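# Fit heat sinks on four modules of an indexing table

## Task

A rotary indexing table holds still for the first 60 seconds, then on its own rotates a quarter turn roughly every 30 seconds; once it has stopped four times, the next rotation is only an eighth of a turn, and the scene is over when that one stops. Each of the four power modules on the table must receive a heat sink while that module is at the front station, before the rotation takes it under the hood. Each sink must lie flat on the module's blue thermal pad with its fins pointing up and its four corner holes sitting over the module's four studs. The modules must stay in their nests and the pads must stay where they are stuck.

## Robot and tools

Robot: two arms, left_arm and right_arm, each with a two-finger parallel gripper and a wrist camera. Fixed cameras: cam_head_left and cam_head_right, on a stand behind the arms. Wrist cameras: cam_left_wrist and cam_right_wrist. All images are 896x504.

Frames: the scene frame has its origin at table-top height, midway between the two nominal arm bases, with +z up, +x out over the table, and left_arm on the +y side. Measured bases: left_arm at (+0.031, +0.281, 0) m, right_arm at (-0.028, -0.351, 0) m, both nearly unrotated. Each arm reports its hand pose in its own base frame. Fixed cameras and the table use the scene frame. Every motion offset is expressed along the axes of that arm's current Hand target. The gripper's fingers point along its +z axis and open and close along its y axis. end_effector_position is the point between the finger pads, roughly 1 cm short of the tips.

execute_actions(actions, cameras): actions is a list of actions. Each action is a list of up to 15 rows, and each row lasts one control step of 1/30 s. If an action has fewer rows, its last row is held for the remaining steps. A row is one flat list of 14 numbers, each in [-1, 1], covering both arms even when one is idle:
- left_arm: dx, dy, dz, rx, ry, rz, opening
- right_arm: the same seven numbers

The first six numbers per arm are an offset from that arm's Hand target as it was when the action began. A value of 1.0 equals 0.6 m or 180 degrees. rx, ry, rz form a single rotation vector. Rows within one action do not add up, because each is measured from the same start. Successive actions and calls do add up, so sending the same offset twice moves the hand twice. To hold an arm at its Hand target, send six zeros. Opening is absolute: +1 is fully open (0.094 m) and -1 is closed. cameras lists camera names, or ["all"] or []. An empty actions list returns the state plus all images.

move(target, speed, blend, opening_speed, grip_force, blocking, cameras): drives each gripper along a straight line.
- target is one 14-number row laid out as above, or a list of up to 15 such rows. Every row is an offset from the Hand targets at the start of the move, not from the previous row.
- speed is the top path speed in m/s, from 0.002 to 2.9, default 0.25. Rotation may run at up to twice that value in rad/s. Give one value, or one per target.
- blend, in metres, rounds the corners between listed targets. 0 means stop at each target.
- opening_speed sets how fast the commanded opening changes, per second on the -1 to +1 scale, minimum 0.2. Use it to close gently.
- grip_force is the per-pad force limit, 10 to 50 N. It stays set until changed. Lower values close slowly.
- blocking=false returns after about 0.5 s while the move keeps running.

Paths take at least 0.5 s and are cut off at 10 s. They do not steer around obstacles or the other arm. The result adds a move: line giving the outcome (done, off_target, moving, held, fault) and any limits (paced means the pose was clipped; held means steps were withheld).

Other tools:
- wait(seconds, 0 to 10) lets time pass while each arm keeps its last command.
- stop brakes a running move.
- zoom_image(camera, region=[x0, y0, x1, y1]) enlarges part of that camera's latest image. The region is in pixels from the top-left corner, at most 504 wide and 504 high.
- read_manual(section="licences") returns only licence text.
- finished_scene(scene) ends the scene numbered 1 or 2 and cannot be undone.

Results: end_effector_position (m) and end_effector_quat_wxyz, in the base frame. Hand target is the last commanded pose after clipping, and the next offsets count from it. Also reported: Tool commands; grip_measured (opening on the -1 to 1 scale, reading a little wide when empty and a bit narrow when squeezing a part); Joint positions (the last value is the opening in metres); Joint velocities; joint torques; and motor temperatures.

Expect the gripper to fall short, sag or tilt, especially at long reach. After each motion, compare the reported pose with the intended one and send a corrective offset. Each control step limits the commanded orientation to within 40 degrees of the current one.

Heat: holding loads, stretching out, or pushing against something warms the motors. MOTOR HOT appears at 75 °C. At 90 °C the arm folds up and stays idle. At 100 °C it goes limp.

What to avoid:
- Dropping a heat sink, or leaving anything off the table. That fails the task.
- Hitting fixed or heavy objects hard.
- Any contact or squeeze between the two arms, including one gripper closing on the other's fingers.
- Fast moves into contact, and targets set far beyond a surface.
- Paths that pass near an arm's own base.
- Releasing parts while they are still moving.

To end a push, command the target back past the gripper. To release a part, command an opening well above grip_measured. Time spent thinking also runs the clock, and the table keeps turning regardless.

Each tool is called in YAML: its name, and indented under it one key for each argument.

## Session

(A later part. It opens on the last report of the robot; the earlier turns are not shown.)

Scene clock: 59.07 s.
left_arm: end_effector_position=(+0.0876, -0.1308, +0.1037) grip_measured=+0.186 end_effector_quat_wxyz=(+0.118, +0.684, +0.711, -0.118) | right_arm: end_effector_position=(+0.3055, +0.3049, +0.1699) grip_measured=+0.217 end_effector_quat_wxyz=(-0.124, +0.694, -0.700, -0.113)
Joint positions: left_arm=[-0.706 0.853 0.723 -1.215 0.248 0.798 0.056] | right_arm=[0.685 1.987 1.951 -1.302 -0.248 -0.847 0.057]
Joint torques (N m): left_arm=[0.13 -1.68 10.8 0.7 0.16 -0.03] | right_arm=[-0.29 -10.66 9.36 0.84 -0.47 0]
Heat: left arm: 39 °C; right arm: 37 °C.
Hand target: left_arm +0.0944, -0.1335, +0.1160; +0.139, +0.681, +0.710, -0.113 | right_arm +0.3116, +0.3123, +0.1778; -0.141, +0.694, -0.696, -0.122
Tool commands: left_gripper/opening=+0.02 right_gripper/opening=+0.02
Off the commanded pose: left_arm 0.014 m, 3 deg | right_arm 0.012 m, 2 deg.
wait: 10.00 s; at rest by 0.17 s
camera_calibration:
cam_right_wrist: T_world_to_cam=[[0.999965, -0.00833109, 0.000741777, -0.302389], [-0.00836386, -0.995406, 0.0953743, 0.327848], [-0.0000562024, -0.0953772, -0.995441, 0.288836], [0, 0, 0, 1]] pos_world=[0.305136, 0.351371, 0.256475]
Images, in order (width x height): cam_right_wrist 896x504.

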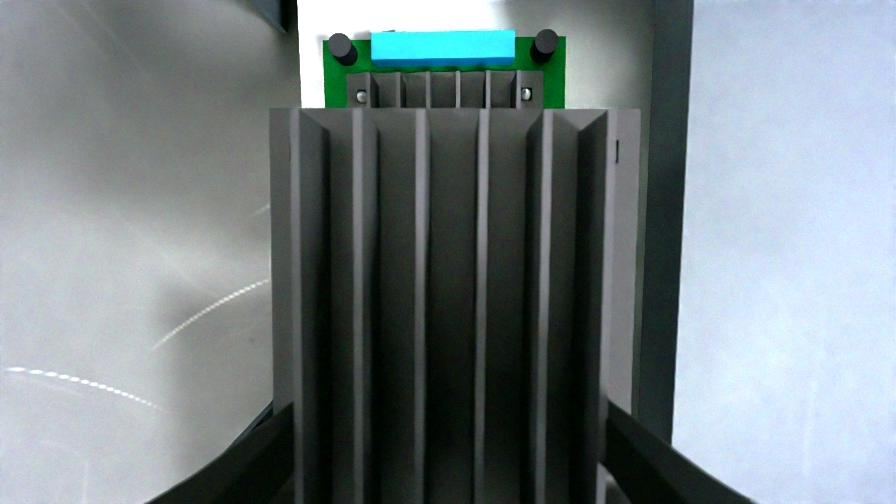

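wait:
  seconds: 3.5
  cameras: ["cam_right_wrist","cam_head_left"]

Scene clock: 62.73 s.
left_arm: end_effector_position=(+0.0876, -0.1308, +0.1037) grip_measured=+0.186 end_effector_quat_wxyz=(+0.118, +0.684, +0.711, -0.118) | right_arm: end_effector_position=(+0.3055, +0.3049, +0.1699) grip_measured=+0.217 end_effector_quat_wxyz=(-0.124, +0.694, -0.700, -0.113)
Joint positions: left_arm=[-0.706 0.853 0.723 -1.215 0.248 0.798 0.056] | right_arm=[0.685 1.987 1.951 -1.302 -0.248 -0.847 0.057]
Joint torques (N m): left_arm=[0.16 -1.77 10.8 0.7 0.15 -0.04] | right_arm=[-0.35 -10.65 9.36 0.82 -0.47 0.01]
Heat: left arm: 40 °C; right arm: 38 °C.
Hand target: left_arm +0.0944, -0.1335, +0.1160; +0.139, +0.681, +0.710, -0.113 | right_arm +0.3116, +0.3123, +0.1778; -0.141, +0.694, -0.696, -0.122
Tool commands: left_gripper/opening=+0.02 right_gripper/opening=+0.02
Off the commanded pose: left_arm 0.014 m, 3 deg | right_arm 0.012 m, 2 deg.
wait: 3.50 s; at rest from the start
camera_calibration:
cam_right_wrist: T_world_to_cam=[[0.999965, -0.00833109, 0.000741777, -0.302389], [-0.00836386, -0.995406, 0.0953743, 0.327848], [-0.0000562024, -0.0953772, -0.995441, 0.288836], [0, 0, 0, 1]] pos_world=[0.305136, 0.351371, 0.256475]
Images, in order (width x height): cam_head_left 896x504, cam_right_wrist 896x504.

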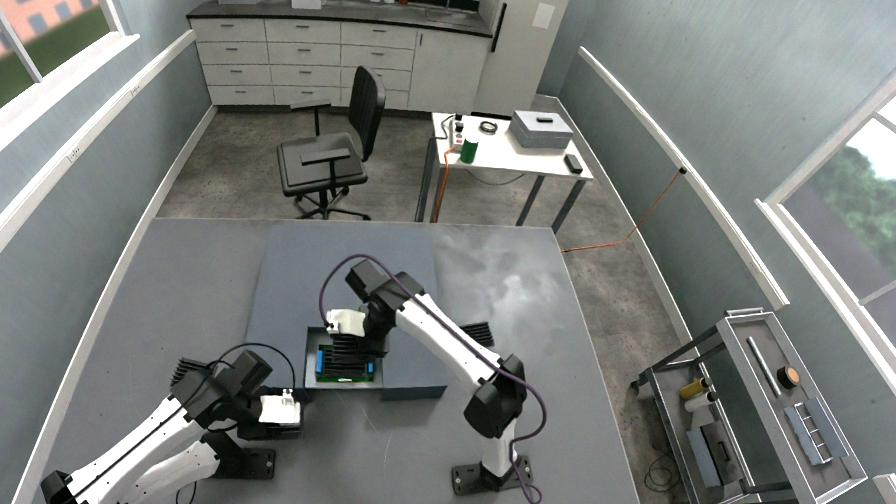

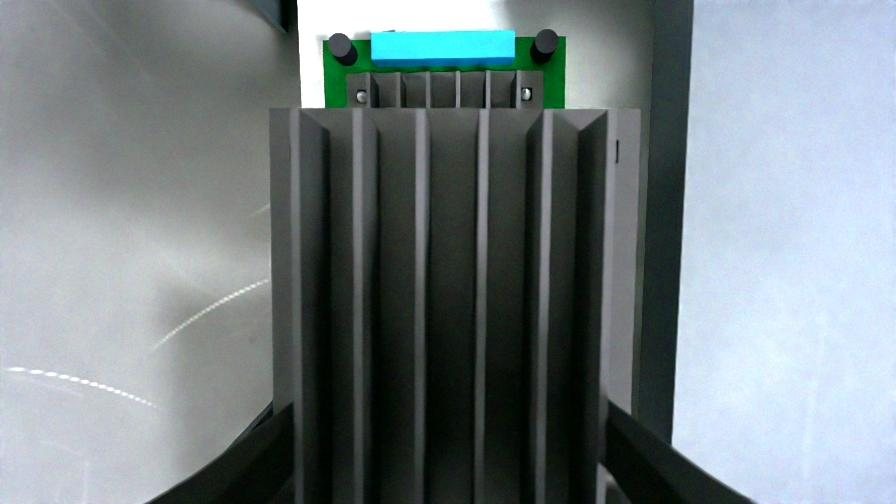

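wait:
  seconds: 4
  cameras: ["cam_right_wrist"]

Scene clock: 66.87 s.
left_arm: end_effector_position=(+0.0876, -0.1308, +0.1037) grip_measured=+0.186 end_effector_quat_wxyz=(+0.118, +0.684, +0.711, -0.118) | right_arm: end_effector_position=(+0.3055, +0.3049, +0.1699) grip_measured=+0.217 end_effector_quat_wxyz=(-0.124, +0.694, -0.700, -0.113)
Joint positions: left_arm=[-0.706 0.853 0.723 -1.215 0.248 0.798 0.056] | right_arm=[0.685 1.987 1.951 -1.302 -0.248 -0.847 0.057]
Joint torques (N m): left_arm=[0.13 -1.7 10.82 0.69 0.15 -0.03] | right_arm=[-0.39 -10.61 9.24 0.84 -0.49 -0.01]
Motor temperatures (°C): left_arm=[26 33 41 29 23 26 29] | right_arm=[26 31 38 28 24 23 25]
Heat: left arm: 41 °C; right arm: 38 °C.
Hand target: left_arm +0.0944, -0.1335, +0.1160; +0.139, +0.681, +0.710, -0.113 | right_arm +0.3116, +0.3123, +0.1778; -0.141, +0.694, -0.696, -0.122
Tool commands: left_gripper/opening=+0.02 right_gripper/opening=+0.02
Off the commanded pose: left_arm 0.014 m, 3 deg | right_arm 0.012 m, 2 deg.
wait: 4.00 s; at rest by 0.03 s
camera_calibration:
cam_right_wrist: T_world_to_cam=[[0.999965, -0.00833109, 0.000741777, -0.302389], [-0.00836386, -0.995406, 0.0953743, 0.327848], [-0.0000562024, -0.0953772, -0.995441, 0.288836], [0, 0, 0, 1]] pos_world=[0.305136, 0.351371, 0.256475]
Images, in order (width x height): cam_right_wrist 896x504.

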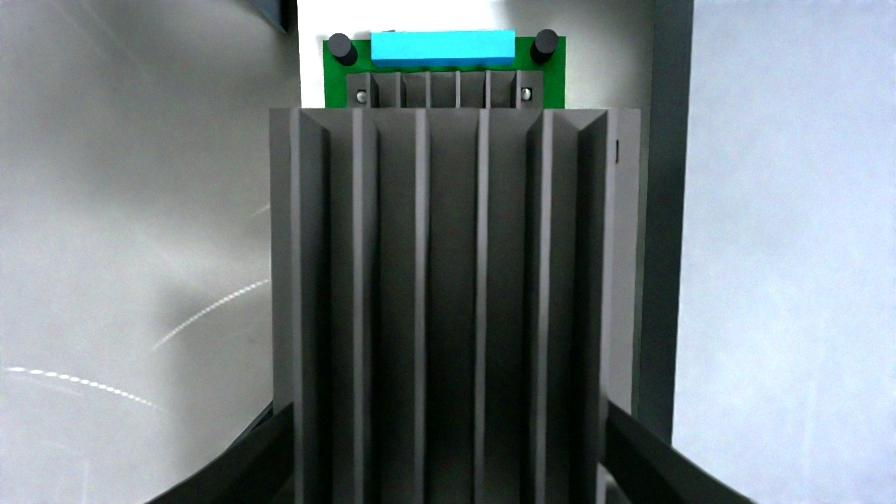

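wait:
  seconds: 4
  cameras: ["cam_right_wrist"]

Scene clock: 70.97 s.
left_arm: end_effector_position=(+0.0876, -0.1308, +0.1037) grip_measured=+0.186 end_effector_quat_wxyz=(+0.118, +0.684, +0.711, -0.118) | right_arm: end_effector_position=(+0.3055, +0.3049, +0.1699) grip_measured=+0.217 end_effector_quat_wxyz=(-0.124, +0.694, -0.700, -0.113)
Joint positions: left_arm=[-0.706 0.853 0.723 -1.215 0.248 0.798 0.056] | right_arm=[0.685 1.987 1.951 -1.302 -0.248 -0.847 0.057]
Joint torques (N m): left_arm=[0.12 -1.69 10.82 0.71 0.15 -0.03] | right_arm=[-0.43 -10.63 9.33 0.83 -0.47 0]
Heat: left arm: 41 °C; right arm: 38 °C.
Hand target: left_arm +0.0944, -0.1335, +0.1160; +0.139, +0.681, +0.710, -0.113 | right_arm +0.3116, +0.3123, +0.1778; -0.141, +0.694, -0.696, -0.122
Tool commands: left_gripper/opening=+0.02 right_gripper/opening=+0.02
Off the commanded pose: left_arm 0.014 m, 3 deg | right_arm 0.012 m, 2 deg.
wait: 4.00 s; at rest by 0.07 s
camera_calibration:
cam_right_wrist: T_world_to_cam=[[0.999965, -0.00833109, 0.000741777, -0.302389], [-0.00836386, -0.995406, 0.0953743, 0.327848], [-0.0000562024, -0.0953772, -0.995441, 0.288836], [0, 0, 0, 1]] pos_world=[0.305136, 0.351371, 0.256475]
Images, in order (width x height): cam_right_wrist 896x504.

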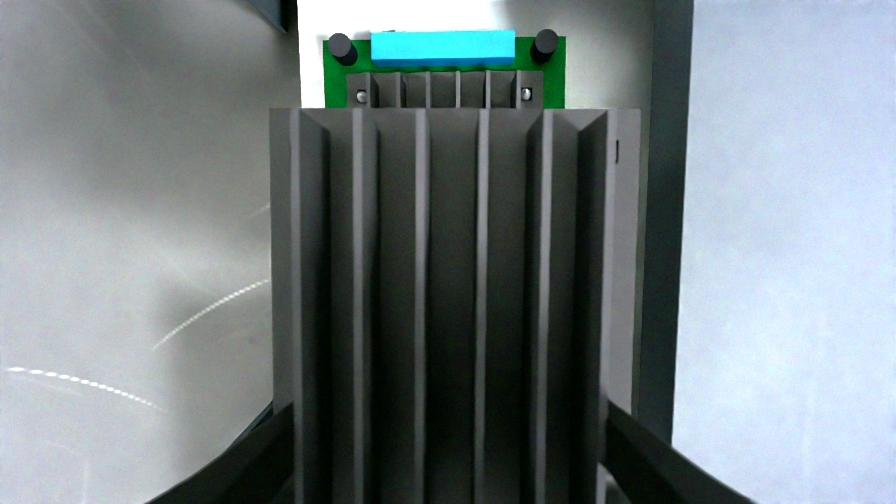

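wait:
  seconds: 4
  cameras: ["cam_right_wrist"]

Scene clock: 75.17 s.
left_arm: end_effector_position=(+0.0876, -0.1308, +0.1037) grip_measured=+0.186 end_effector_quat_wxyz=(+0.118, +0.684, +0.711, -0.118) | right_arm: end_effector_position=(+0.3055, +0.3049, +0.1699) grip_measured=+0.217 end_effector_quat_wxyz=(-0.124, +0.694, -0.700, -0.113)
Joint positions: left_arm=[-0.706 0.853 0.723 -1.215 0.248 0.798 0.056] | right_arm=[0.685 1.987 1.951 -1.302 -0.248 -0.847 0.057]
Joint torques (N m): left_arm=[0.14 -1.7 10.8 0.7 0.16 -0.02] | right_arm=[-0.34 -10.67 9.33 0.82 -0.5 0.01]
Heat: left arm: 42 °C; right arm: 39 °C.
Hand target: left_arm +0.0944, -0.1335, +0.1160; +0.139, +0.681, +0.710, -0.113 | right_arm +0.3116, +0.3123, +0.1778; -0.141, +0.694, -0.696, -0.122
Tool commands: left_gripper/opening=+0.02 right_gripper/opening=+0.02
Off the commanded pose: left_arm 0.014 m, 3 deg | right_arm 0.012 m, 2 deg.
wait: 4.00 s; at rest from the start
camera_calibration:
cam_right_wrist: T_world_to_cam=[[0.999965, -0.00833109, 0.000741777, -0.302389], [-0.00836386, -0.995406, 0.0953743, 0.327848], [-0.0000562024, -0.0953772, -0.995441, 0.288836], [0, 0, 0, 1]] pos_world=[0.305136, 0.351371, 0.256475]
Images, in order (width x height): cam_right_wrist 896x504.

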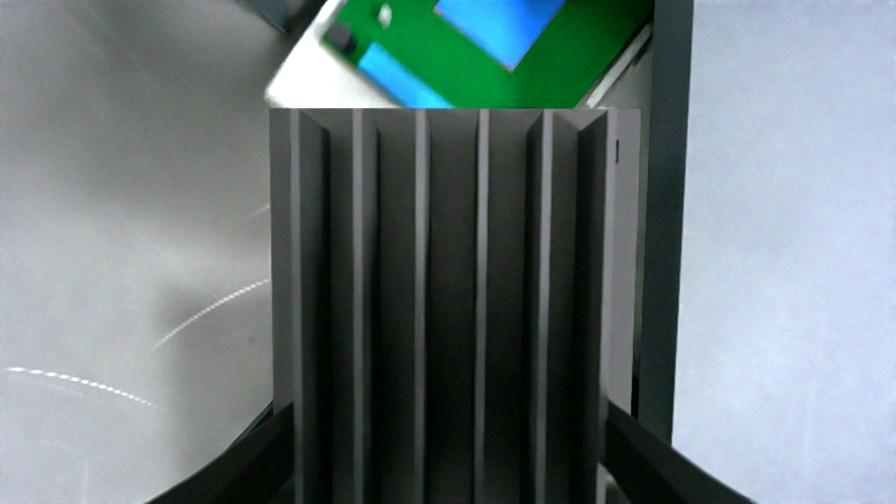

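Turning now (~75 s).

wait:
  seconds: 1.3
  cameras: ["cam_right_wrist"]

Scene clock: 76.60 s.
left_arm: end_effector_position=(+0.0876, -0.1308, +0.1037) grip_measured=+0.186 end_effector_quat_wxyz=(+0.118, +0.684, +0.711, -0.118) | right_arm: end_effector_position=(+0.3055, +0.3049, +0.1699) grip_measured=+0.217 end_effector_quat_wxyz=(-0.124, +0.694, -0.700, -0.113)
Joint positions: left_arm=[-0.706 0.853 0.723 -1.215 0.248 0.798 0.056] | right_arm=[0.685 1.987 1.951 -1.302 -0.248 -0.847 0.057]
Joint torques (N m): left_arm=[0.13 -1.7 10.82 0.71 0.16 -0.03] | right_arm=[-0.38 -10.59 9.32 0.85 -0.47 -0.01]
Heat: left arm: 42 °C; right arm: 39 °C.
Hand target: left_arm +0.0944, -0.1335, +0.1160; +0.139, +0.681, +0.710, -0.113 | right_arm +0.3116, +0.3123, +0.1778; -0.141, +0.694, -0.696, -0.122
Tool commands: left_gripper/opening=+0.02 right_gripper/opening=+0.02
Off the commanded pose: left_arm 0.014 m, 3 deg | right_arm 0.012 m, 2 deg.
wait: 1.30 s; at rest by 0.03 s
camera_calibration:
cam_right_wrist: T_world_to_cam=[[0.999965, -0.00833109, 0.000741777, -0.302389], [-0.00836386, -0.995406, 0.0953743, 0.327848], [-0.0000562024, -0.0953772, -0.995441, 0.288836], [0, 0, 0, 1]] pos_world=[0.305136, 0.351371, 0.256475]
Images, in order (width x height): cam_right_wrist 896x504.

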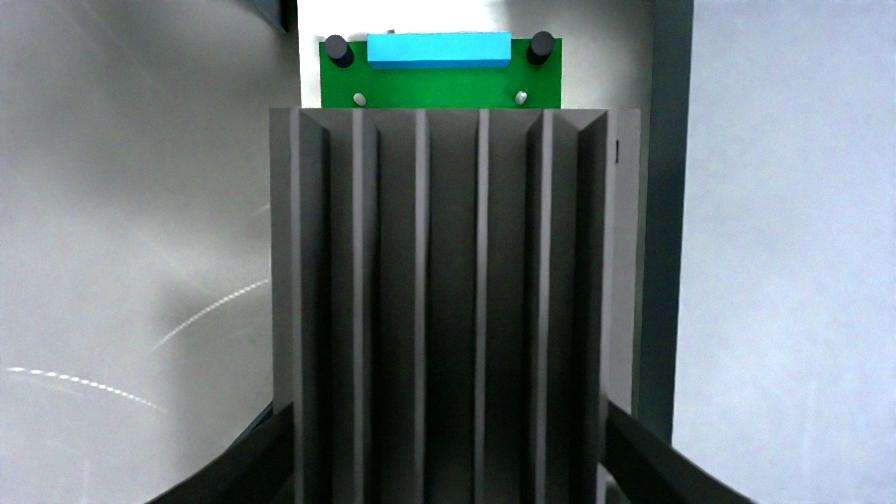

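move:
  target: [0,0,0,0,0,0,0.02,0.003,0.0113,0.1398,-0.0053,-0.0001,-0.0045,0.02]
  speed: 0.15
  cameras: ["cam_right_wrist"]

zoom_image:
  camera: "cam_right_wrist"
  region: [230, 0, 680, 250]

Scene clock: 78.70 s.
left_arm: end_effector_position=(+0.0876, -0.1308, +0.1037) grip_measured=+0.186 end_effector_quat_wxyz=(+0.118, +0.684, +0.711, -0.118) | right_arm: end_effector_position=(+0.3074, +0.3358, +0.1006) grip_measured=+0.217 end_effector_quat_wxyz=(-0.131, +0.703, -0.689, -0.117)
Joint positions: left_arm=[-0.706 0.853 0.723 -1.215 0.248 0.798 0.056] | right_arm=[0.735 2.044 1.753 -1.026 -0.249 -0.824 0.057]
Joint torques (N m): left_arm=[0.16 -1.69 10.82 0.7 0.15 -0.03] | right_arm=[0.21 -11.96 5.85 1.03 -0.41 0.2]
Heat: left arm: 42 °C; right arm: 39 °C.
Hand target: left_arm +0.0944, -0.1335, +0.1160; +0.139, +0.681, +0.710, -0.113 | right_arm +0.3071, +0.3413, +0.0988; -0.136, +0.700, -0.690, -0.127
Off the commanded pose: left_arm 0.014 m, 3 deg | right_arm 0.006 m, 1 deg.
move: off_target (left_arm)
camera_calibration:
cam_right_wrist: T_world_to_cam=[[0.999756, 0.0202798, 0.00879679, -0.314231], [0.0195062, -0.996559, 0.0805532, 0.35843], [0.0104001, -0.0803619, -0.996711, 0.214679], [0, 0, 0, 1]] pos_world=[0.30493, 0.380822, 0.187865]
Images, in order (width x height): cam_right_wrist 896x504.

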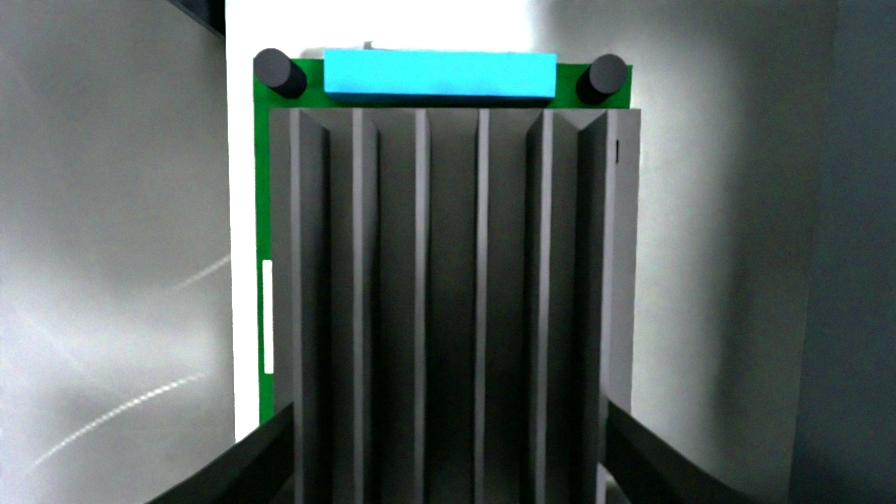

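Scaled by 1.120 from the camera's 896x504 image, which has a finer 1280x720 frame.

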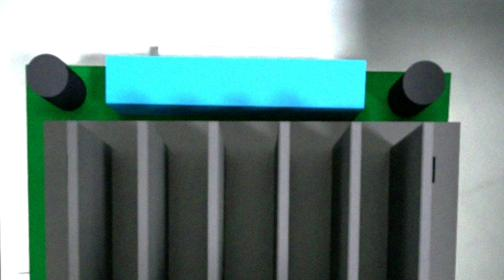

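move:
  target: [0,0,0,0,0,0,0.02,0.0048,0.0058,0.0228,-0.0028,-0.0023,0.0044,0.02]
  speed: 0.12
  cameras: ["cam_right_wrist"]

zoom_image:
  camera: "cam_right_wrist"
  region: [230, 0, 680, 250]

zoom_image:
  camera: "cam_right_wrist"
  region: [580, 120, 660, 180]

Scene clock: 80.60 s.
left_arm: end_effector_position=(+0.0876, -0.1308, +0.1037) grip_measured=+0.186 end_effector_quat_wxyz=(+0.118, +0.684, +0.711, -0.118) | right_arm: end_effector_position=(+0.3069, +0.3369, +0.0891) grip_measured=+0.217 end_effector_quat_wxyz=(-0.133, +0.697, -0.694, -0.122)
Joint positions: left_arm=[-0.706 0.853 0.723 -1.215 0.248 0.798 0.056] | right_arm=[0.735 2.044 1.705 -0.971 -0.256 -0.806 0.057]
Joint torques (N m): left_arm=[0.14 -1.68 10.78 0.7 0.15 -0.03] | right_arm=[0.5 -11.74 5.56 1.02 -0.45 0.18]
Heat: left arm: 42 °C; right arm: 38 °C.
Hand target: left_arm +0.0944, -0.1335, +0.1160; +0.139, +0.681, +0.710, -0.113 | right_arm +0.3038, +0.3435, +0.0849; -0.135, +0.695, -0.693, -0.133
Off the commanded pose: left_arm 0.014 m, 3 deg | right_arm 0.008 m, 1 deg.
move: off_target (left_arm)
camera_calibration:
cam_right_wrist: T_world_to_cam=[[0.999985, 0.00479794, 0.00257461, -0.308014], [0.0046023, -0.997447, 0.0712557, 0.36626], [0.00290992, -0.0712428, -0.997455, 0.202595], [0, 0, 0, 1]] pos_world=[0.305734, 0.381236, 0.176774]
Images, in order (width x height): cam_right_wrist 896x504.

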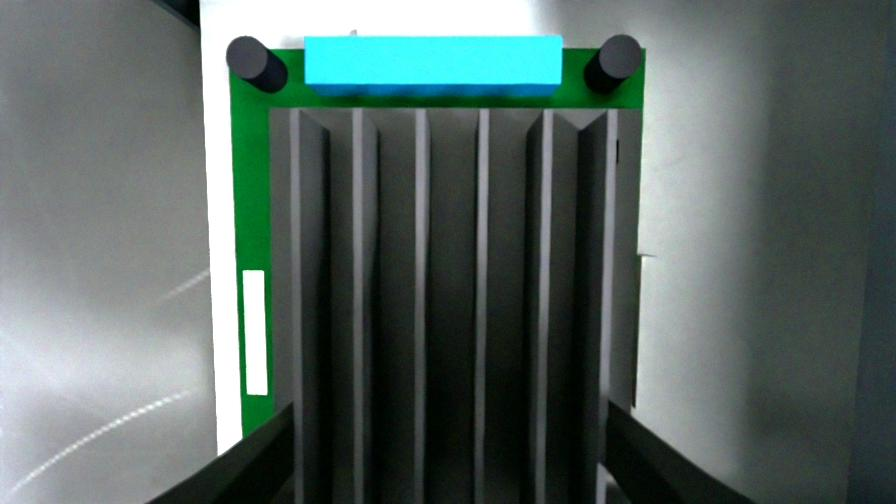

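Scaled by 1.120 from the camera's 896x504 image, which has a finer 1280x720 frame.

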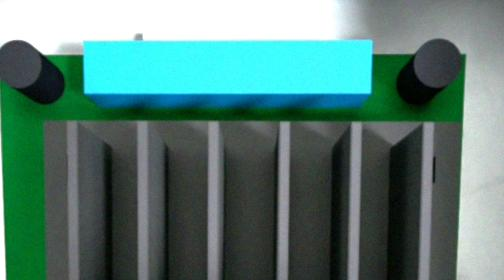

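Scaled by 6.300 from the camera's 896x504 image, which has a finer 1280x720 frame.

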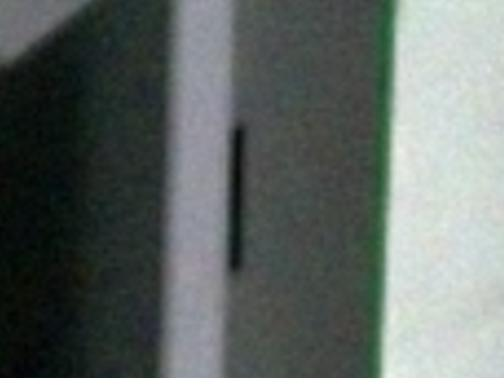

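move:
  target: [0,0,0,0,0,0,0.02,-0.0003,0.0042,0.0019,0,0,0,0.02]
  speed: 0.1
  cameras: ["cam_right_wrist"]

zoom_image:
  camera: "cam_right_wrist"
  region: [230, 0, 680, 250]

Scene clock: 82.17 s.
left_arm: end_effector_position=(+0.0876, -0.1308, +0.1037) grip_measured=+0.186 end_effector_quat_wxyz=(+0.118, +0.684, +0.711, -0.118) | right_arm: end_effector_position=(+0.3062, +0.3393, +0.0878) grip_measured=+0.217 end_effector_quat_wxyz=(-0.135, +0.697, -0.694, -0.124)
Joint positions: left_arm=[-0.706 0.853 0.723 -1.215 0.248 0.798 0.056] | right_arm=[0.739 2.044 1.697 -0.958 -0.259 -0.801 0.057]
Joint torques (N m): left_arm=[0.14 -1.7 10.77 0.71 0.15 -0.02] | right_arm=[0.73 -12.23 5.05 0.99 -0.41 0.19]
Heat: left arm: 42 °C; right arm: 38 °C.
Hand target: left_arm +0.0944, -0.1335, +0.1160; +0.139, +0.681, +0.710, -0.113 | right_arm +0.3012, +0.3442, +0.0840; -0.135, +0.695, -0.693, -0.133
Off the commanded pose: left_arm 0.014 m, 3 deg | right_arm 0.008 m, 1 deg.
move: off_target (left_arm)
camera_calibration:
cam_right_wrist: T_world_to_cam=[[0.999981, 0.00512774, 0.00348789, -0.307505], [0.00489034, -0.997875, 0.0649672, 0.369307], [0.00381362, -0.0649489, -0.997881, 0.199115], [0, 0, 0, 1]] pos_world=[0.304934, 0.383032, 0.175773]
Images, in order (width x height): cam_right_wrist 896x504.

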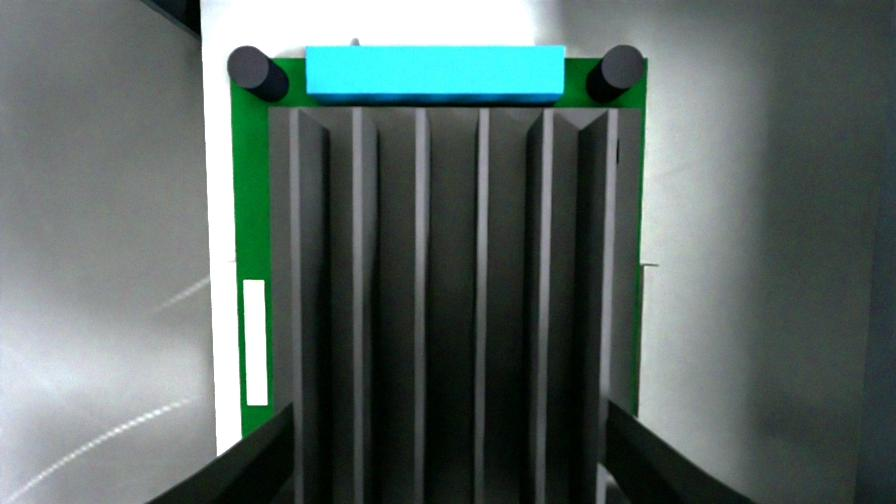

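Scaled by 1.120 from the camera's 896x504 image, which has a finer 1280x720 frame.

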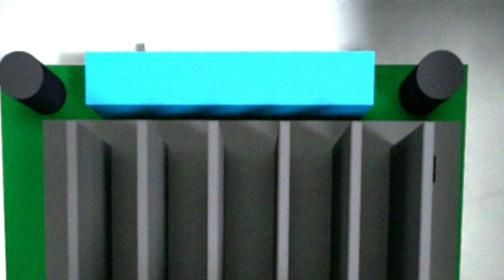

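move:
  target: [0,0,0,0,0,0,0.02,0.0011,0.0073,-0.0005,-0.0016,0.0028,0.0006,0.02]
  speed: 0.1
  cameras: ["cam_right_wrist"]

zoom_image:
  camera: "cam_right_wrist"
  region: [230, 0, 680, 250]

Scene clock: 83.53 s.
left_arm: end_effector_position=(+0.0876, -0.1308, +0.1037) grip_measured=+0.186 end_effector_quat_wxyz=(+0.118, +0.684, +0.711, -0.118) | right_arm: end_effector_position=(+0.3050, +0.3408, +0.0872) grip_measured=+0.217 end_effector_quat_wxyz=(-0.135, +0.695, -0.695, -0.125)
Joint positions: left_arm=[-0.706 0.853 0.723 -1.215 0.248 0.798 0.056] | right_arm=[0.743 2.044 1.695 -0.953 -0.259 -0.793 0.057]
Joint torques (N m): left_arm=[0.09 -1.7 10.78 0.7 0.15 -0.03] | right_arm=[0.88 -12.93 4.82 0.89 -0.37 0.16]
Heat: left arm: 42 °C; right arm: 38 °C.
Hand target: left_arm +0.0944, -0.1335, +0.1160; +0.139, +0.681, +0.710, -0.113 | right_arm +0.2968, +0.3434, +0.0840; -0.130, +0.695, -0.694, -0.132
Off the commanded pose: left_arm 0.014 m, 3 deg | right_arm 0.009 m, 1 deg.
move: off_target (left_arm)
camera_calibration:
cam_right_wrist: T_world_to_cam=[[0.999996, 0.00183961, 0.00196007, -0.305085], [0.0017115, -0.997982, 0.0634673, 0.372015], [0.00207287, -0.0634637, -0.997982, 0.198689], [0, 0, 0, 1]] pos_world=[0.304035, 0.384435, 0.175275]
Images, in order (width x height): cam_right_wrist 896x504.

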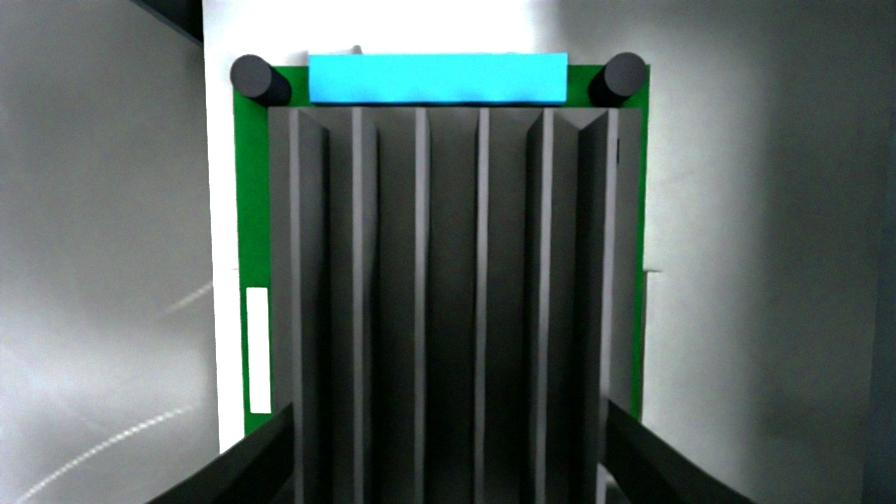

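Scaled by 1.120 from the camera's 896x504 image, which has a finer 1280x720 frame.

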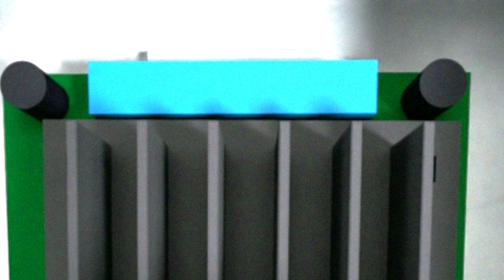

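move:
  target: [0,0,0,0,0,0,0.02,0.0038,0.0053,-0.0015,0,0,0,0.02]
  speed: 0.1
  cameras: ["cam_right_wrist"]

zoom_image:
  camera: "cam_right_wrist"
  region: [230, 0, 680, 250]

Scene clock: 84.67 s.
left_arm: end_effector_position=(+0.0876, -0.1308, +0.1037) grip_measured=+0.186 end_effector_quat_wxyz=(+0.118, +0.684, +0.711, -0.118) | right_arm: end_effector_position=(+0.3047, +0.3410, +0.0860) grip_measured=+0.217 end_effector_quat_wxyz=(-0.138, +0.695, -0.694, -0.125)
Joint positions: left_arm=[-0.706 0.853 0.723 -1.215 0.248 0.798 0.056] | right_arm=[0.743 2.039 1.68 -0.938 -0.261 -0.792 0.057]
Joint torques (N m): left_arm=[0.13 -1.69 10.84 0.7 0.15 -0.03] | right_arm=[0.95 -13.86 4.18 0.86 -0.34 0.15]
Heat: left arm: 43 °C; right arm: 38 °C.
Hand target: left_arm +0.0944, -0.1335, +0.1160; +0.139, +0.681, +0.710, -0.113 | right_arm +0.2937, +0.3410, +0.0840; -0.130, +0.695, -0.694, -0.132
Off the commanded pose: left_arm 0.014 m, 3 deg | right_arm 0.011 m, 1 deg.
move: off_target (left_arm, right_arm)
camera_calibration:
cam_right_wrist: T_world_to_cam=[[0.999988, 0.00125713, 0.00479879, -0.304749], [0.000976336, -0.998312, 0.0580737, 0.373067], [0.0048637, -0.0580683, -0.998301, 0.194805], [0, 0, 0, 1]] pos_world=[0.303433, 0.384132, 0.174271]
Images, in order (width x height): cam_right_wrist 896x504.

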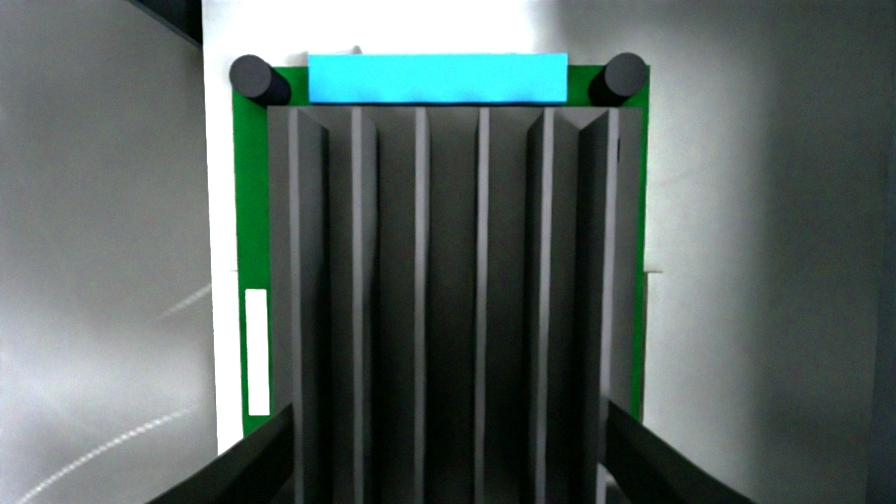

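Scaled by 1.120 from the camera's 896x504 image, which has a finer 1280x720 frame.

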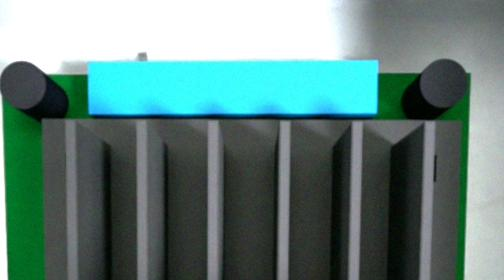

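move:
  target: [0,0,0,0,0,0,0.02,0.0022,0.0038,-0.0063,-0.0026,0.0067,0.0011,0.02]
  speed: 0.1
  cameras: ["cam_right_wrist"]

zoom_image:
  camera: "cam_right_wrist"
  region: [230, 0, 680, 250]

Scene clock: 85.77 s.
left_arm: end_effector_position=(+0.0876, -0.1308, +0.1037) grip_measured=+0.186 end_effector_quat_wxyz=(+0.118, +0.684, +0.711, -0.118) | right_arm: end_effector_position=(+0.3045, +0.3408, +0.0859) grip_measured=+0.217 end_effector_quat_wxyz=(-0.138, +0.695, -0.695, -0.126)
Joint positions: left_arm=[-0.706 0.853 0.723 -1.215 0.248 0.798 0.056] | right_arm=[0.743 2.039 1.68 -0.939 -0.261 -0.791 0.057]
Joint torques (N m): left_arm=[0.13 -1.72 10.82 0.71 0.15 -0.03] | right_arm=[1.1 -13.57 6.09 0.49 -0.23 0.18]
Heat: left arm: 43 °C; right arm: 38 °C.
Hand target: left_arm +0.0944, -0.1335, +0.1160; +0.139, +0.681, +0.710, -0.113 | right_arm +0.2915, +0.3384, +0.0871; -0.119, +0.696, -0.696, -0.128
Off the commanded pose: left_arm 0.014 m, 3 deg | right_arm 0.013 m, 2 deg.
move: off_target (left_arm, right_arm)
camera_calibration:
cam_right_wrist: T_world_to_cam=[[0.999993, 0.0005112, 0.00373123, -0.304277], [0.000291012, -0.998271, 0.0587759, 0.37295], [0.00375483, -0.0587744, -0.998264, 0.195197], [0, 0, 0, 1]] pos_world=[0.303434, 0.383934, 0.174073]
Images, in order (width x height): cam_right_wrist 896x504.

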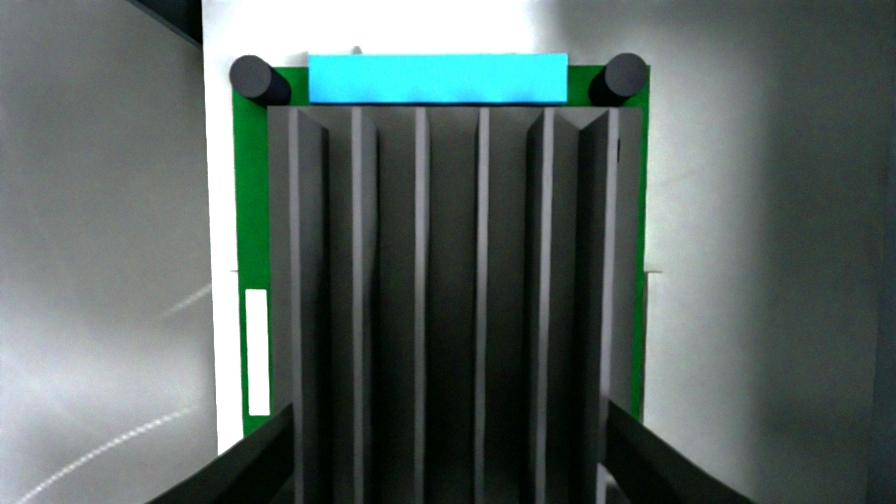

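Scaled by 1.120 from the camera's 896x504 image, which has a finer 1280x720 frame.

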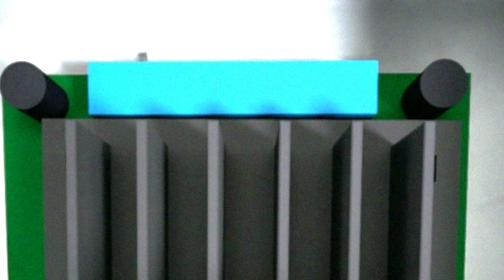

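move:
  target: [0,0,0,0,0,0,0.02,-0.0128,-0.0138,-0.0273,0.0031,-0.0011,-0.0012,0.02]
  speed: 0.15
  cameras: ["cam_right_wrist"]

zoom_image:
  camera: "cam_right_wrist"
  region: [230, 0, 680, 250]

Scene clock: 87.43 s.
left_arm: end_effector_position=(+0.0876, -0.1308, +0.1037) grip_measured=+0.186 end_effector_quat_wxyz=(+0.118, +0.684, +0.711, -0.118) | right_arm: end_effector_position=(+0.2944, +0.3323, +0.0947) grip_measured=+0.217 end_effector_quat_wxyz=(-0.108, +0.695, -0.700, -0.126)
Joint positions: left_arm=[-0.706 0.853 0.723 -1.215 0.248 0.798 0.056] | right_arm=[0.745 2.039 1.729 -1.049 -0.26 -0.791 0.057]
Joint torques (N m): left_arm=[0.12 -1.69 10.84 0.71 0.15 -0.02] | right_arm=[0.25 -12.19 9.35 0.75 -0.22 0.04]
Heat: left arm: 43 °C; right arm: 38 °C.
Hand target: left_arm +0.0944, -0.1335, +0.1160; +0.139, +0.681, +0.710, -0.113 | right_arm +0.2998, +0.3400, +0.1049; -0.124, +0.697, -0.695, -0.125
Off the commanded pose: left_arm 0.014 m, 3 deg | right_arm 0.014 m, 2 deg.
move: off_target (left_arm, right_arm)
camera_calibration:
cam_right_wrist: T_world_to_cam=[[0.999189, 0.00139806, -0.0402332, -0.290074], [0.00543464, -0.994933, 0.100396, 0.357461], [-0.039889, -0.100533, -0.994134, 0.229837], [0, 0, 0, 1]] pos_world=[0.297065, 0.379161, 0.18093]
Images, in order (width x height): cam_right_wrist 896x504.

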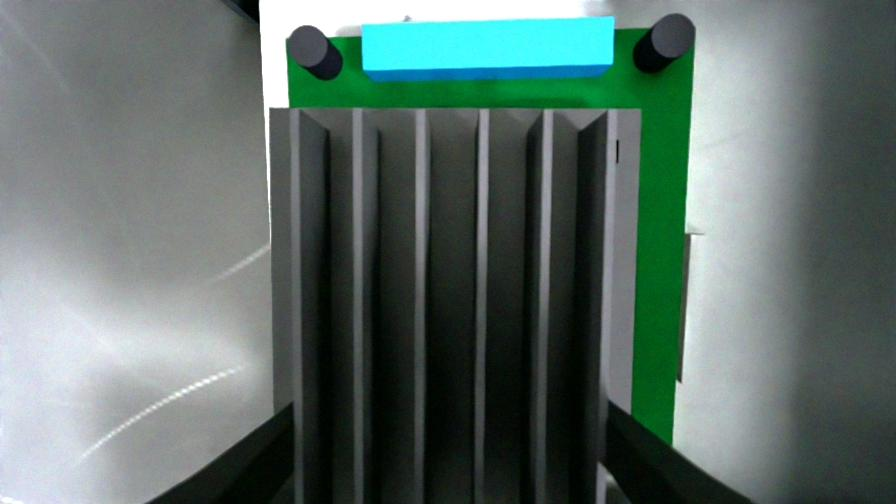

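Scaled by 1.120 from the camera's 896x504 image, which has a finer 1280x720 frame.

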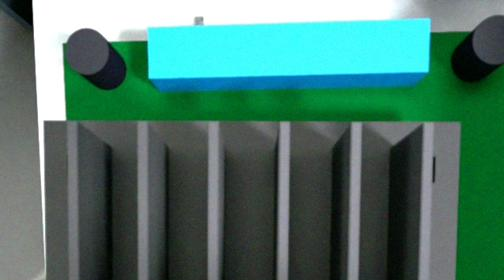

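move:
  target: [0,0,0,0,0,0,0.02,0.012,-0.002,0.0312,0.0033,-0.0017,-0.0006,0.02]
  speed: 0.12
  cameras: ["cam_right_wrist"]

zoom_image:
  camera: "cam_right_wrist"
  region: [230, 0, 680, 250]

Scene clock: 89.00 s.
left_arm: end_effector_position=(+0.0876, -0.1308, +0.1037) grip_measured=+0.186 end_effector_quat_wxyz=(+0.118, +0.684, +0.711, -0.118) | right_arm: end_effector_position=(+0.3006, +0.3375, +0.0879) grip_measured=+0.217 end_effector_quat_wxyz=(-0.126, +0.695, -0.697, -0.124)
Joint positions: left_arm=[-0.706 0.853 0.723 -1.215 0.248 0.798 0.056] | right_arm=[0.745 2.039 1.694 -0.977 -0.257 -0.791 0.057]
Joint torques (N m): left_arm=[0.14 -1.7 10.81 0.71 0.14 -0.03] | right_arm=[0.16 -12.19 5.52 1 -0.22 0.04]
Heat: left arm: 43 °C; right arm: 37 °C.
Hand target: left_arm +0.0944, -0.1335, +0.1160; +0.139, +0.681, +0.710, -0.113 | right_arm +0.3010, +0.3398, +0.0849; -0.130, +0.696, -0.695, -0.123
Off the commanded pose: left_arm 0.014 m, 3 deg | right_arm 0.004 m, 0 deg.
move: off_target (left_arm)
camera_calibration:
cam_right_wrist: T_world_to_cam=[[0.999936, 0.00152318, -0.0111706, -0.299348], [0.00237821, -0.997033, 0.076933, 0.367002], [-0.0110203, -0.0769547, -0.996974, 0.207599], [0, 0, 0, 1]] pos_world=[0.300744, 0.382345, 0.175392]
Images, in order (width x height): cam_right_wrist 896x504.

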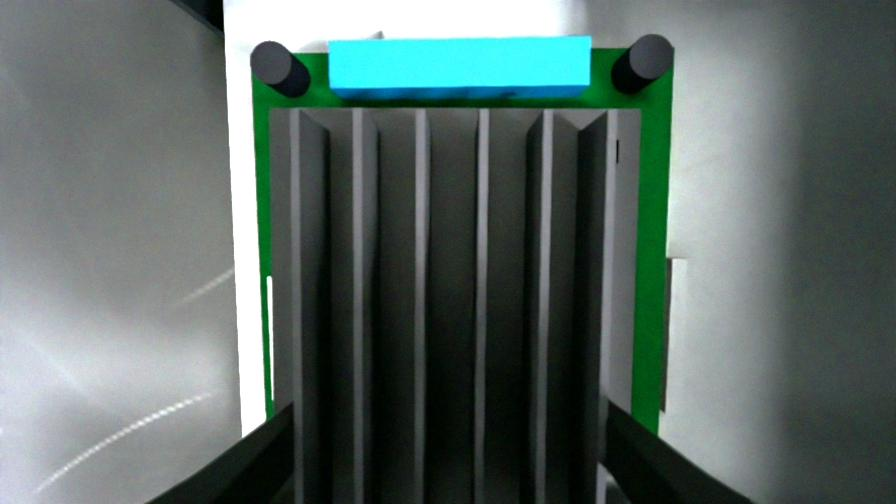

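Scaled by 1.120 from the camera's 896x504 image, which has a finer 1280x720 frame.

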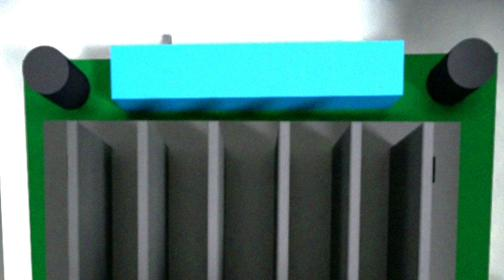

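move:
  target: [0,0,0,0,0,0,0.02,0.005,-0.012,0.0018,0.0014,-0.0014,-0.003,0.02]
  speed: 0.1
  cameras: ["cam_right_wrist"]

zoom_image:
  camera: "cam_right_wrist"
  region: [230, 0, 680, 250]

Scene clock: 90.77 s.
left_arm: end_effector_position=(+0.0876, -0.1308, +0.1037) grip_measured=+0.186 end_effector_quat_wxyz=(+0.118, +0.684, +0.711, -0.118) | right_arm: end_effector_position=(+0.3034, +0.3364, +0.0882) grip_measured=+0.217 end_effector_quat_wxyz=(-0.130, +0.697, -0.695, -0.123)
Joint positions: left_arm=[-0.706 0.853 0.723 -1.215 0.248 0.798 0.056] | right_arm=[0.739 2.039 1.694 -0.972 -0.257 -0.802 0.057]
Joint torques (N m): left_arm=[0.14 -1.69 10.8 0.7 0.15 -0.04] | right_arm=[-0.58 -11.07 6.06 1.01 -0.26 -0.09]
Motor temperatures (°C): left_arm=[26 32 43 28 23 26 29] | right_arm=[26 36 37 28 24 23 25]
Heat: left arm: 43 °C; right arm: 37 °C.
Hand target: left_arm +0.0944, -0.1335, +0.1160; +0.139, +0.681, +0.710, -0.113 | right_arm +0.3082, +0.3373, +0.0829; -0.133, +0.699, -0.692, -0.123
Off the commanded pose: left_arm 0.014 m, 3 deg | right_arm 0.007 m, 1 deg.
move: off_target (left_arm)
camera_calibration:
cam_right_wrist: T_world_to_cam=[[0.999977, 0.00539817, -0.00408708, -0.30407], [0.00568555, -0.997248, 0.0739165, 0.365175], [-0.00367682, -0.073938, -0.997256, 0.204579], [0, 0, 0, 1]] pos_world=[0.302739, 0.380937, 0.175783]
Images, in order (width x height): cam_right_wrist 896x504.

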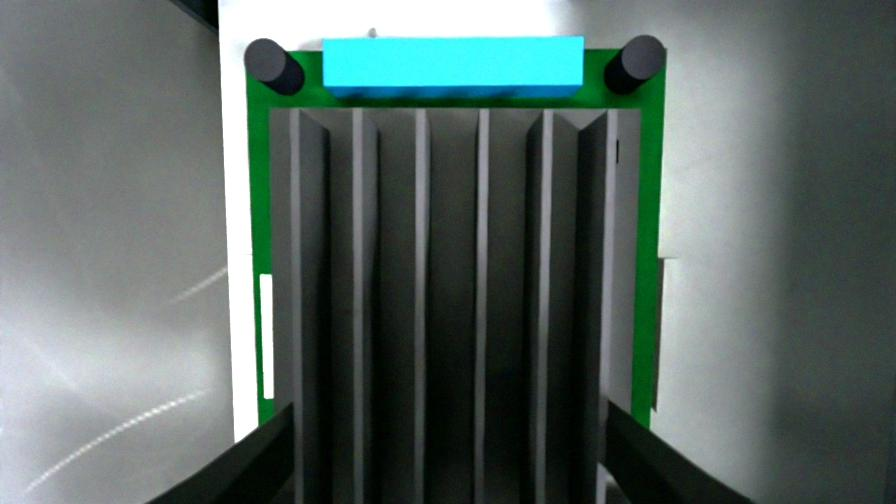

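Scaled by 1.120 from the camera's 896x504 image, which has a finer 1280x720 frame.

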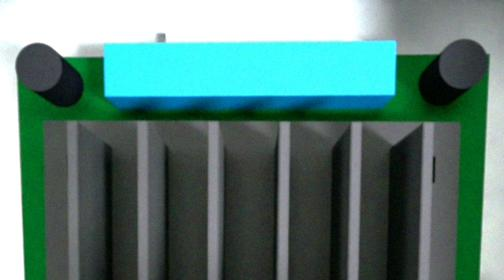

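move:
  target: [0,0,0,0,0,0,0.02,-0.0006,-0.0028,0.0073,0,0,0,0.02]
  speed: 0.1
  cameras: ["cam_right_wrist"]

zoom_image:
  camera: "cam_right_wrist"
  region: [230, 0, 680, 250]

zoom_image:
  camera: "cam_right_wrist"
  region: [580, 120, 660, 180]

Scene clock: 92.17 s.
left_arm: end_effector_position=(+0.0876, -0.1308, +0.1037) grip_measured=+0.186 end_effector_quat_wxyz=(+0.118, +0.684, +0.711, -0.118) | right_arm: end_effector_position=(+0.3044, +0.3373, +0.0830) grip_measured=+0.217 end_effector_quat_wxyz=(-0.127, +0.698, -0.694, -0.123)
Joint positions: left_arm=[-0.706 0.853 0.723 -1.215 0.248 0.798 0.056] | right_arm=[0.739 2.052 1.694 -0.965 -0.257 -0.804 0.057]
Joint torques (N m): left_arm=[0.13 -1.72 10.84 0.7 0.15 -0.03] | right_arm=[-0.58 -11.29 6.2 1.04 -0.28 -0.06]
Heat: left arm: 43 °C; right arm: 37 °C.
Hand target: left_arm +0.0944, -0.1335, +0.1160; +0.139, +0.681, +0.710, -0.113 | right_arm +0.3100, +0.3393, +0.0790; -0.133, +0.699, -0.692, -0.123
Off the commanded pose: left_arm 0.014 m, 3 deg | right_arm 0.007 m, 1 deg.
move: off_target (left_arm)
camera_calibration:
cam_right_wrist: T_world_to_cam=[[0.999941, 0.00754747, -0.00775911, -0.305486], [0.00813038, -0.996915, 0.0780657, 0.365186], [-0.00714597, -0.0781242, -0.996918, 0.201889], [0, 0, 0, 1]] pos_world=[0.303941, 0.382137, 0.170388]
Images, in order (width x height): cam_right_wrist 896x504.

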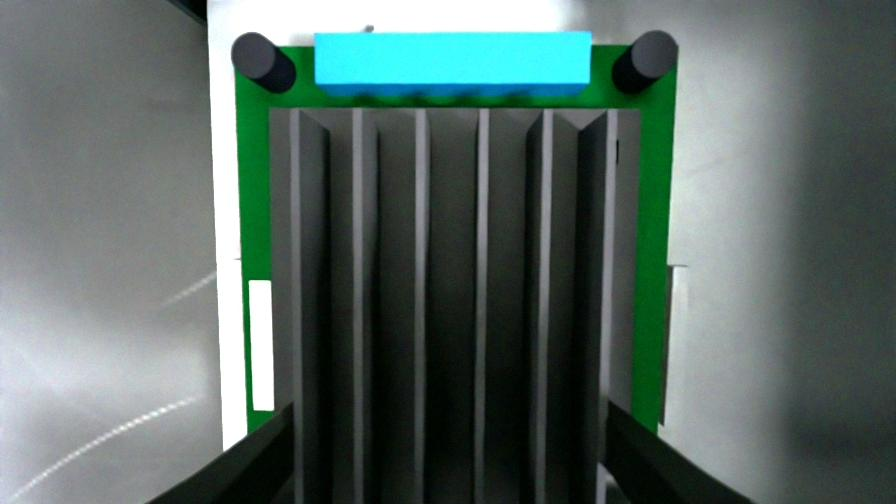

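Scaled by 1.120 from the camera's 896x504 image, which has a finer 1280x720 frame.

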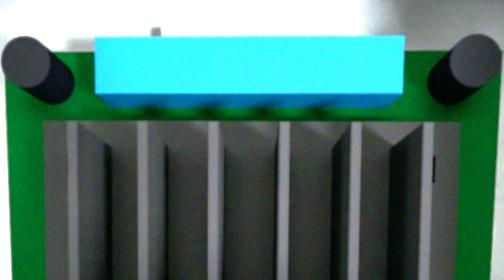

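Scaled by 6.300 from the camera's 896x504 image, which has a finer 1280x720 frame.

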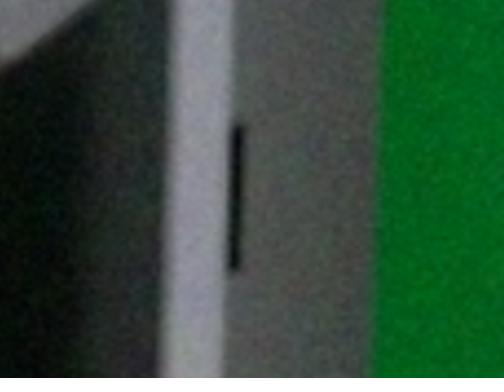

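move:
  target: [0,0,0,0,0,0,0.02,0.0036,0,0.0094,0,0,0,0.02]
  speed: 0.08
  cameras: ["cam_right_wrist"]

zoom_image:
  camera: "cam_right_wrist"
  region: [230, 0, 680, 250]

zoom_image:
  camera: "cam_right_wrist"
  region: [580, 120, 660, 180]

Scene clock: 93.27 s.
left_arm: end_effector_position=(+0.0876, -0.1308, +0.1037) grip_measured=+0.186 end_effector_quat_wxyz=(+0.118, +0.684, +0.711, -0.118) | right_arm: end_effector_position=(+0.3045, +0.3374, +0.0807) grip_measured=+0.217 end_effector_quat_wxyz=(-0.128, +0.698, -0.694, -0.123)
Joint positions: left_arm=[-0.706 0.853 0.723 -1.215 0.248 0.798 0.056] | right_arm=[0.739 2.052 1.684 -0.953 -0.257 -0.804 0.057]
Joint torques (N m): left_arm=[0.12 -1.68 10.85 0.7 0.16 -0.03] | right_arm=[-0.46 -10.96 5.52 1.13 -0.26 -0.08]
Heat: left arm: 43 °C; right arm: 37 °C.
Hand target: left_arm +0.0944, -0.1335, +0.1160; +0.139, +0.681, +0.710, -0.113 | right_arm +0.3101, +0.3393, +0.0730; -0.133, +0.699, -0.692, -0.123
Off the commanded pose: left_arm 0.014 m, 3 deg | right_arm 0.010 m, 1 deg.
move: off_target (left_arm)
camera_calibration:
cam_right_wrist: T_world_to_cam=[[0.999953, 0.00756747, -0.00604425, -0.305802], [0.00800772, -0.997039, 0.0764822, 0.365715], [-0.00544758, -0.076527, -0.997053, 0.198489], [0, 0, 0, 1]] pos_world=[0.30394, 0.382136, 0.168085]
Images, in order (width x height): cam_right_wrist 896x504.

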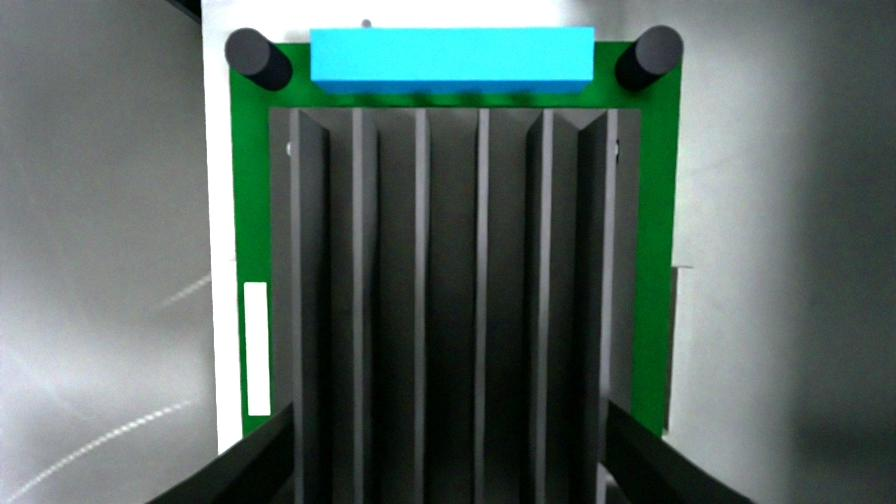

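Scaled by 1.120 from the camera's 896x504 image, which has a finer 1280x720 frame.

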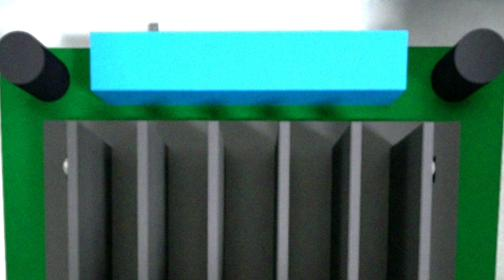

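Scaled by 6.300 from the camera's 896x504 image, which has a finer 1280x720 frame.

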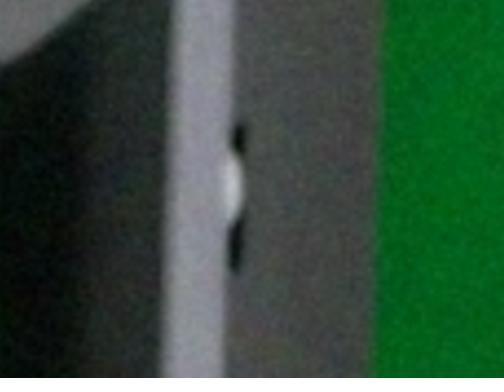

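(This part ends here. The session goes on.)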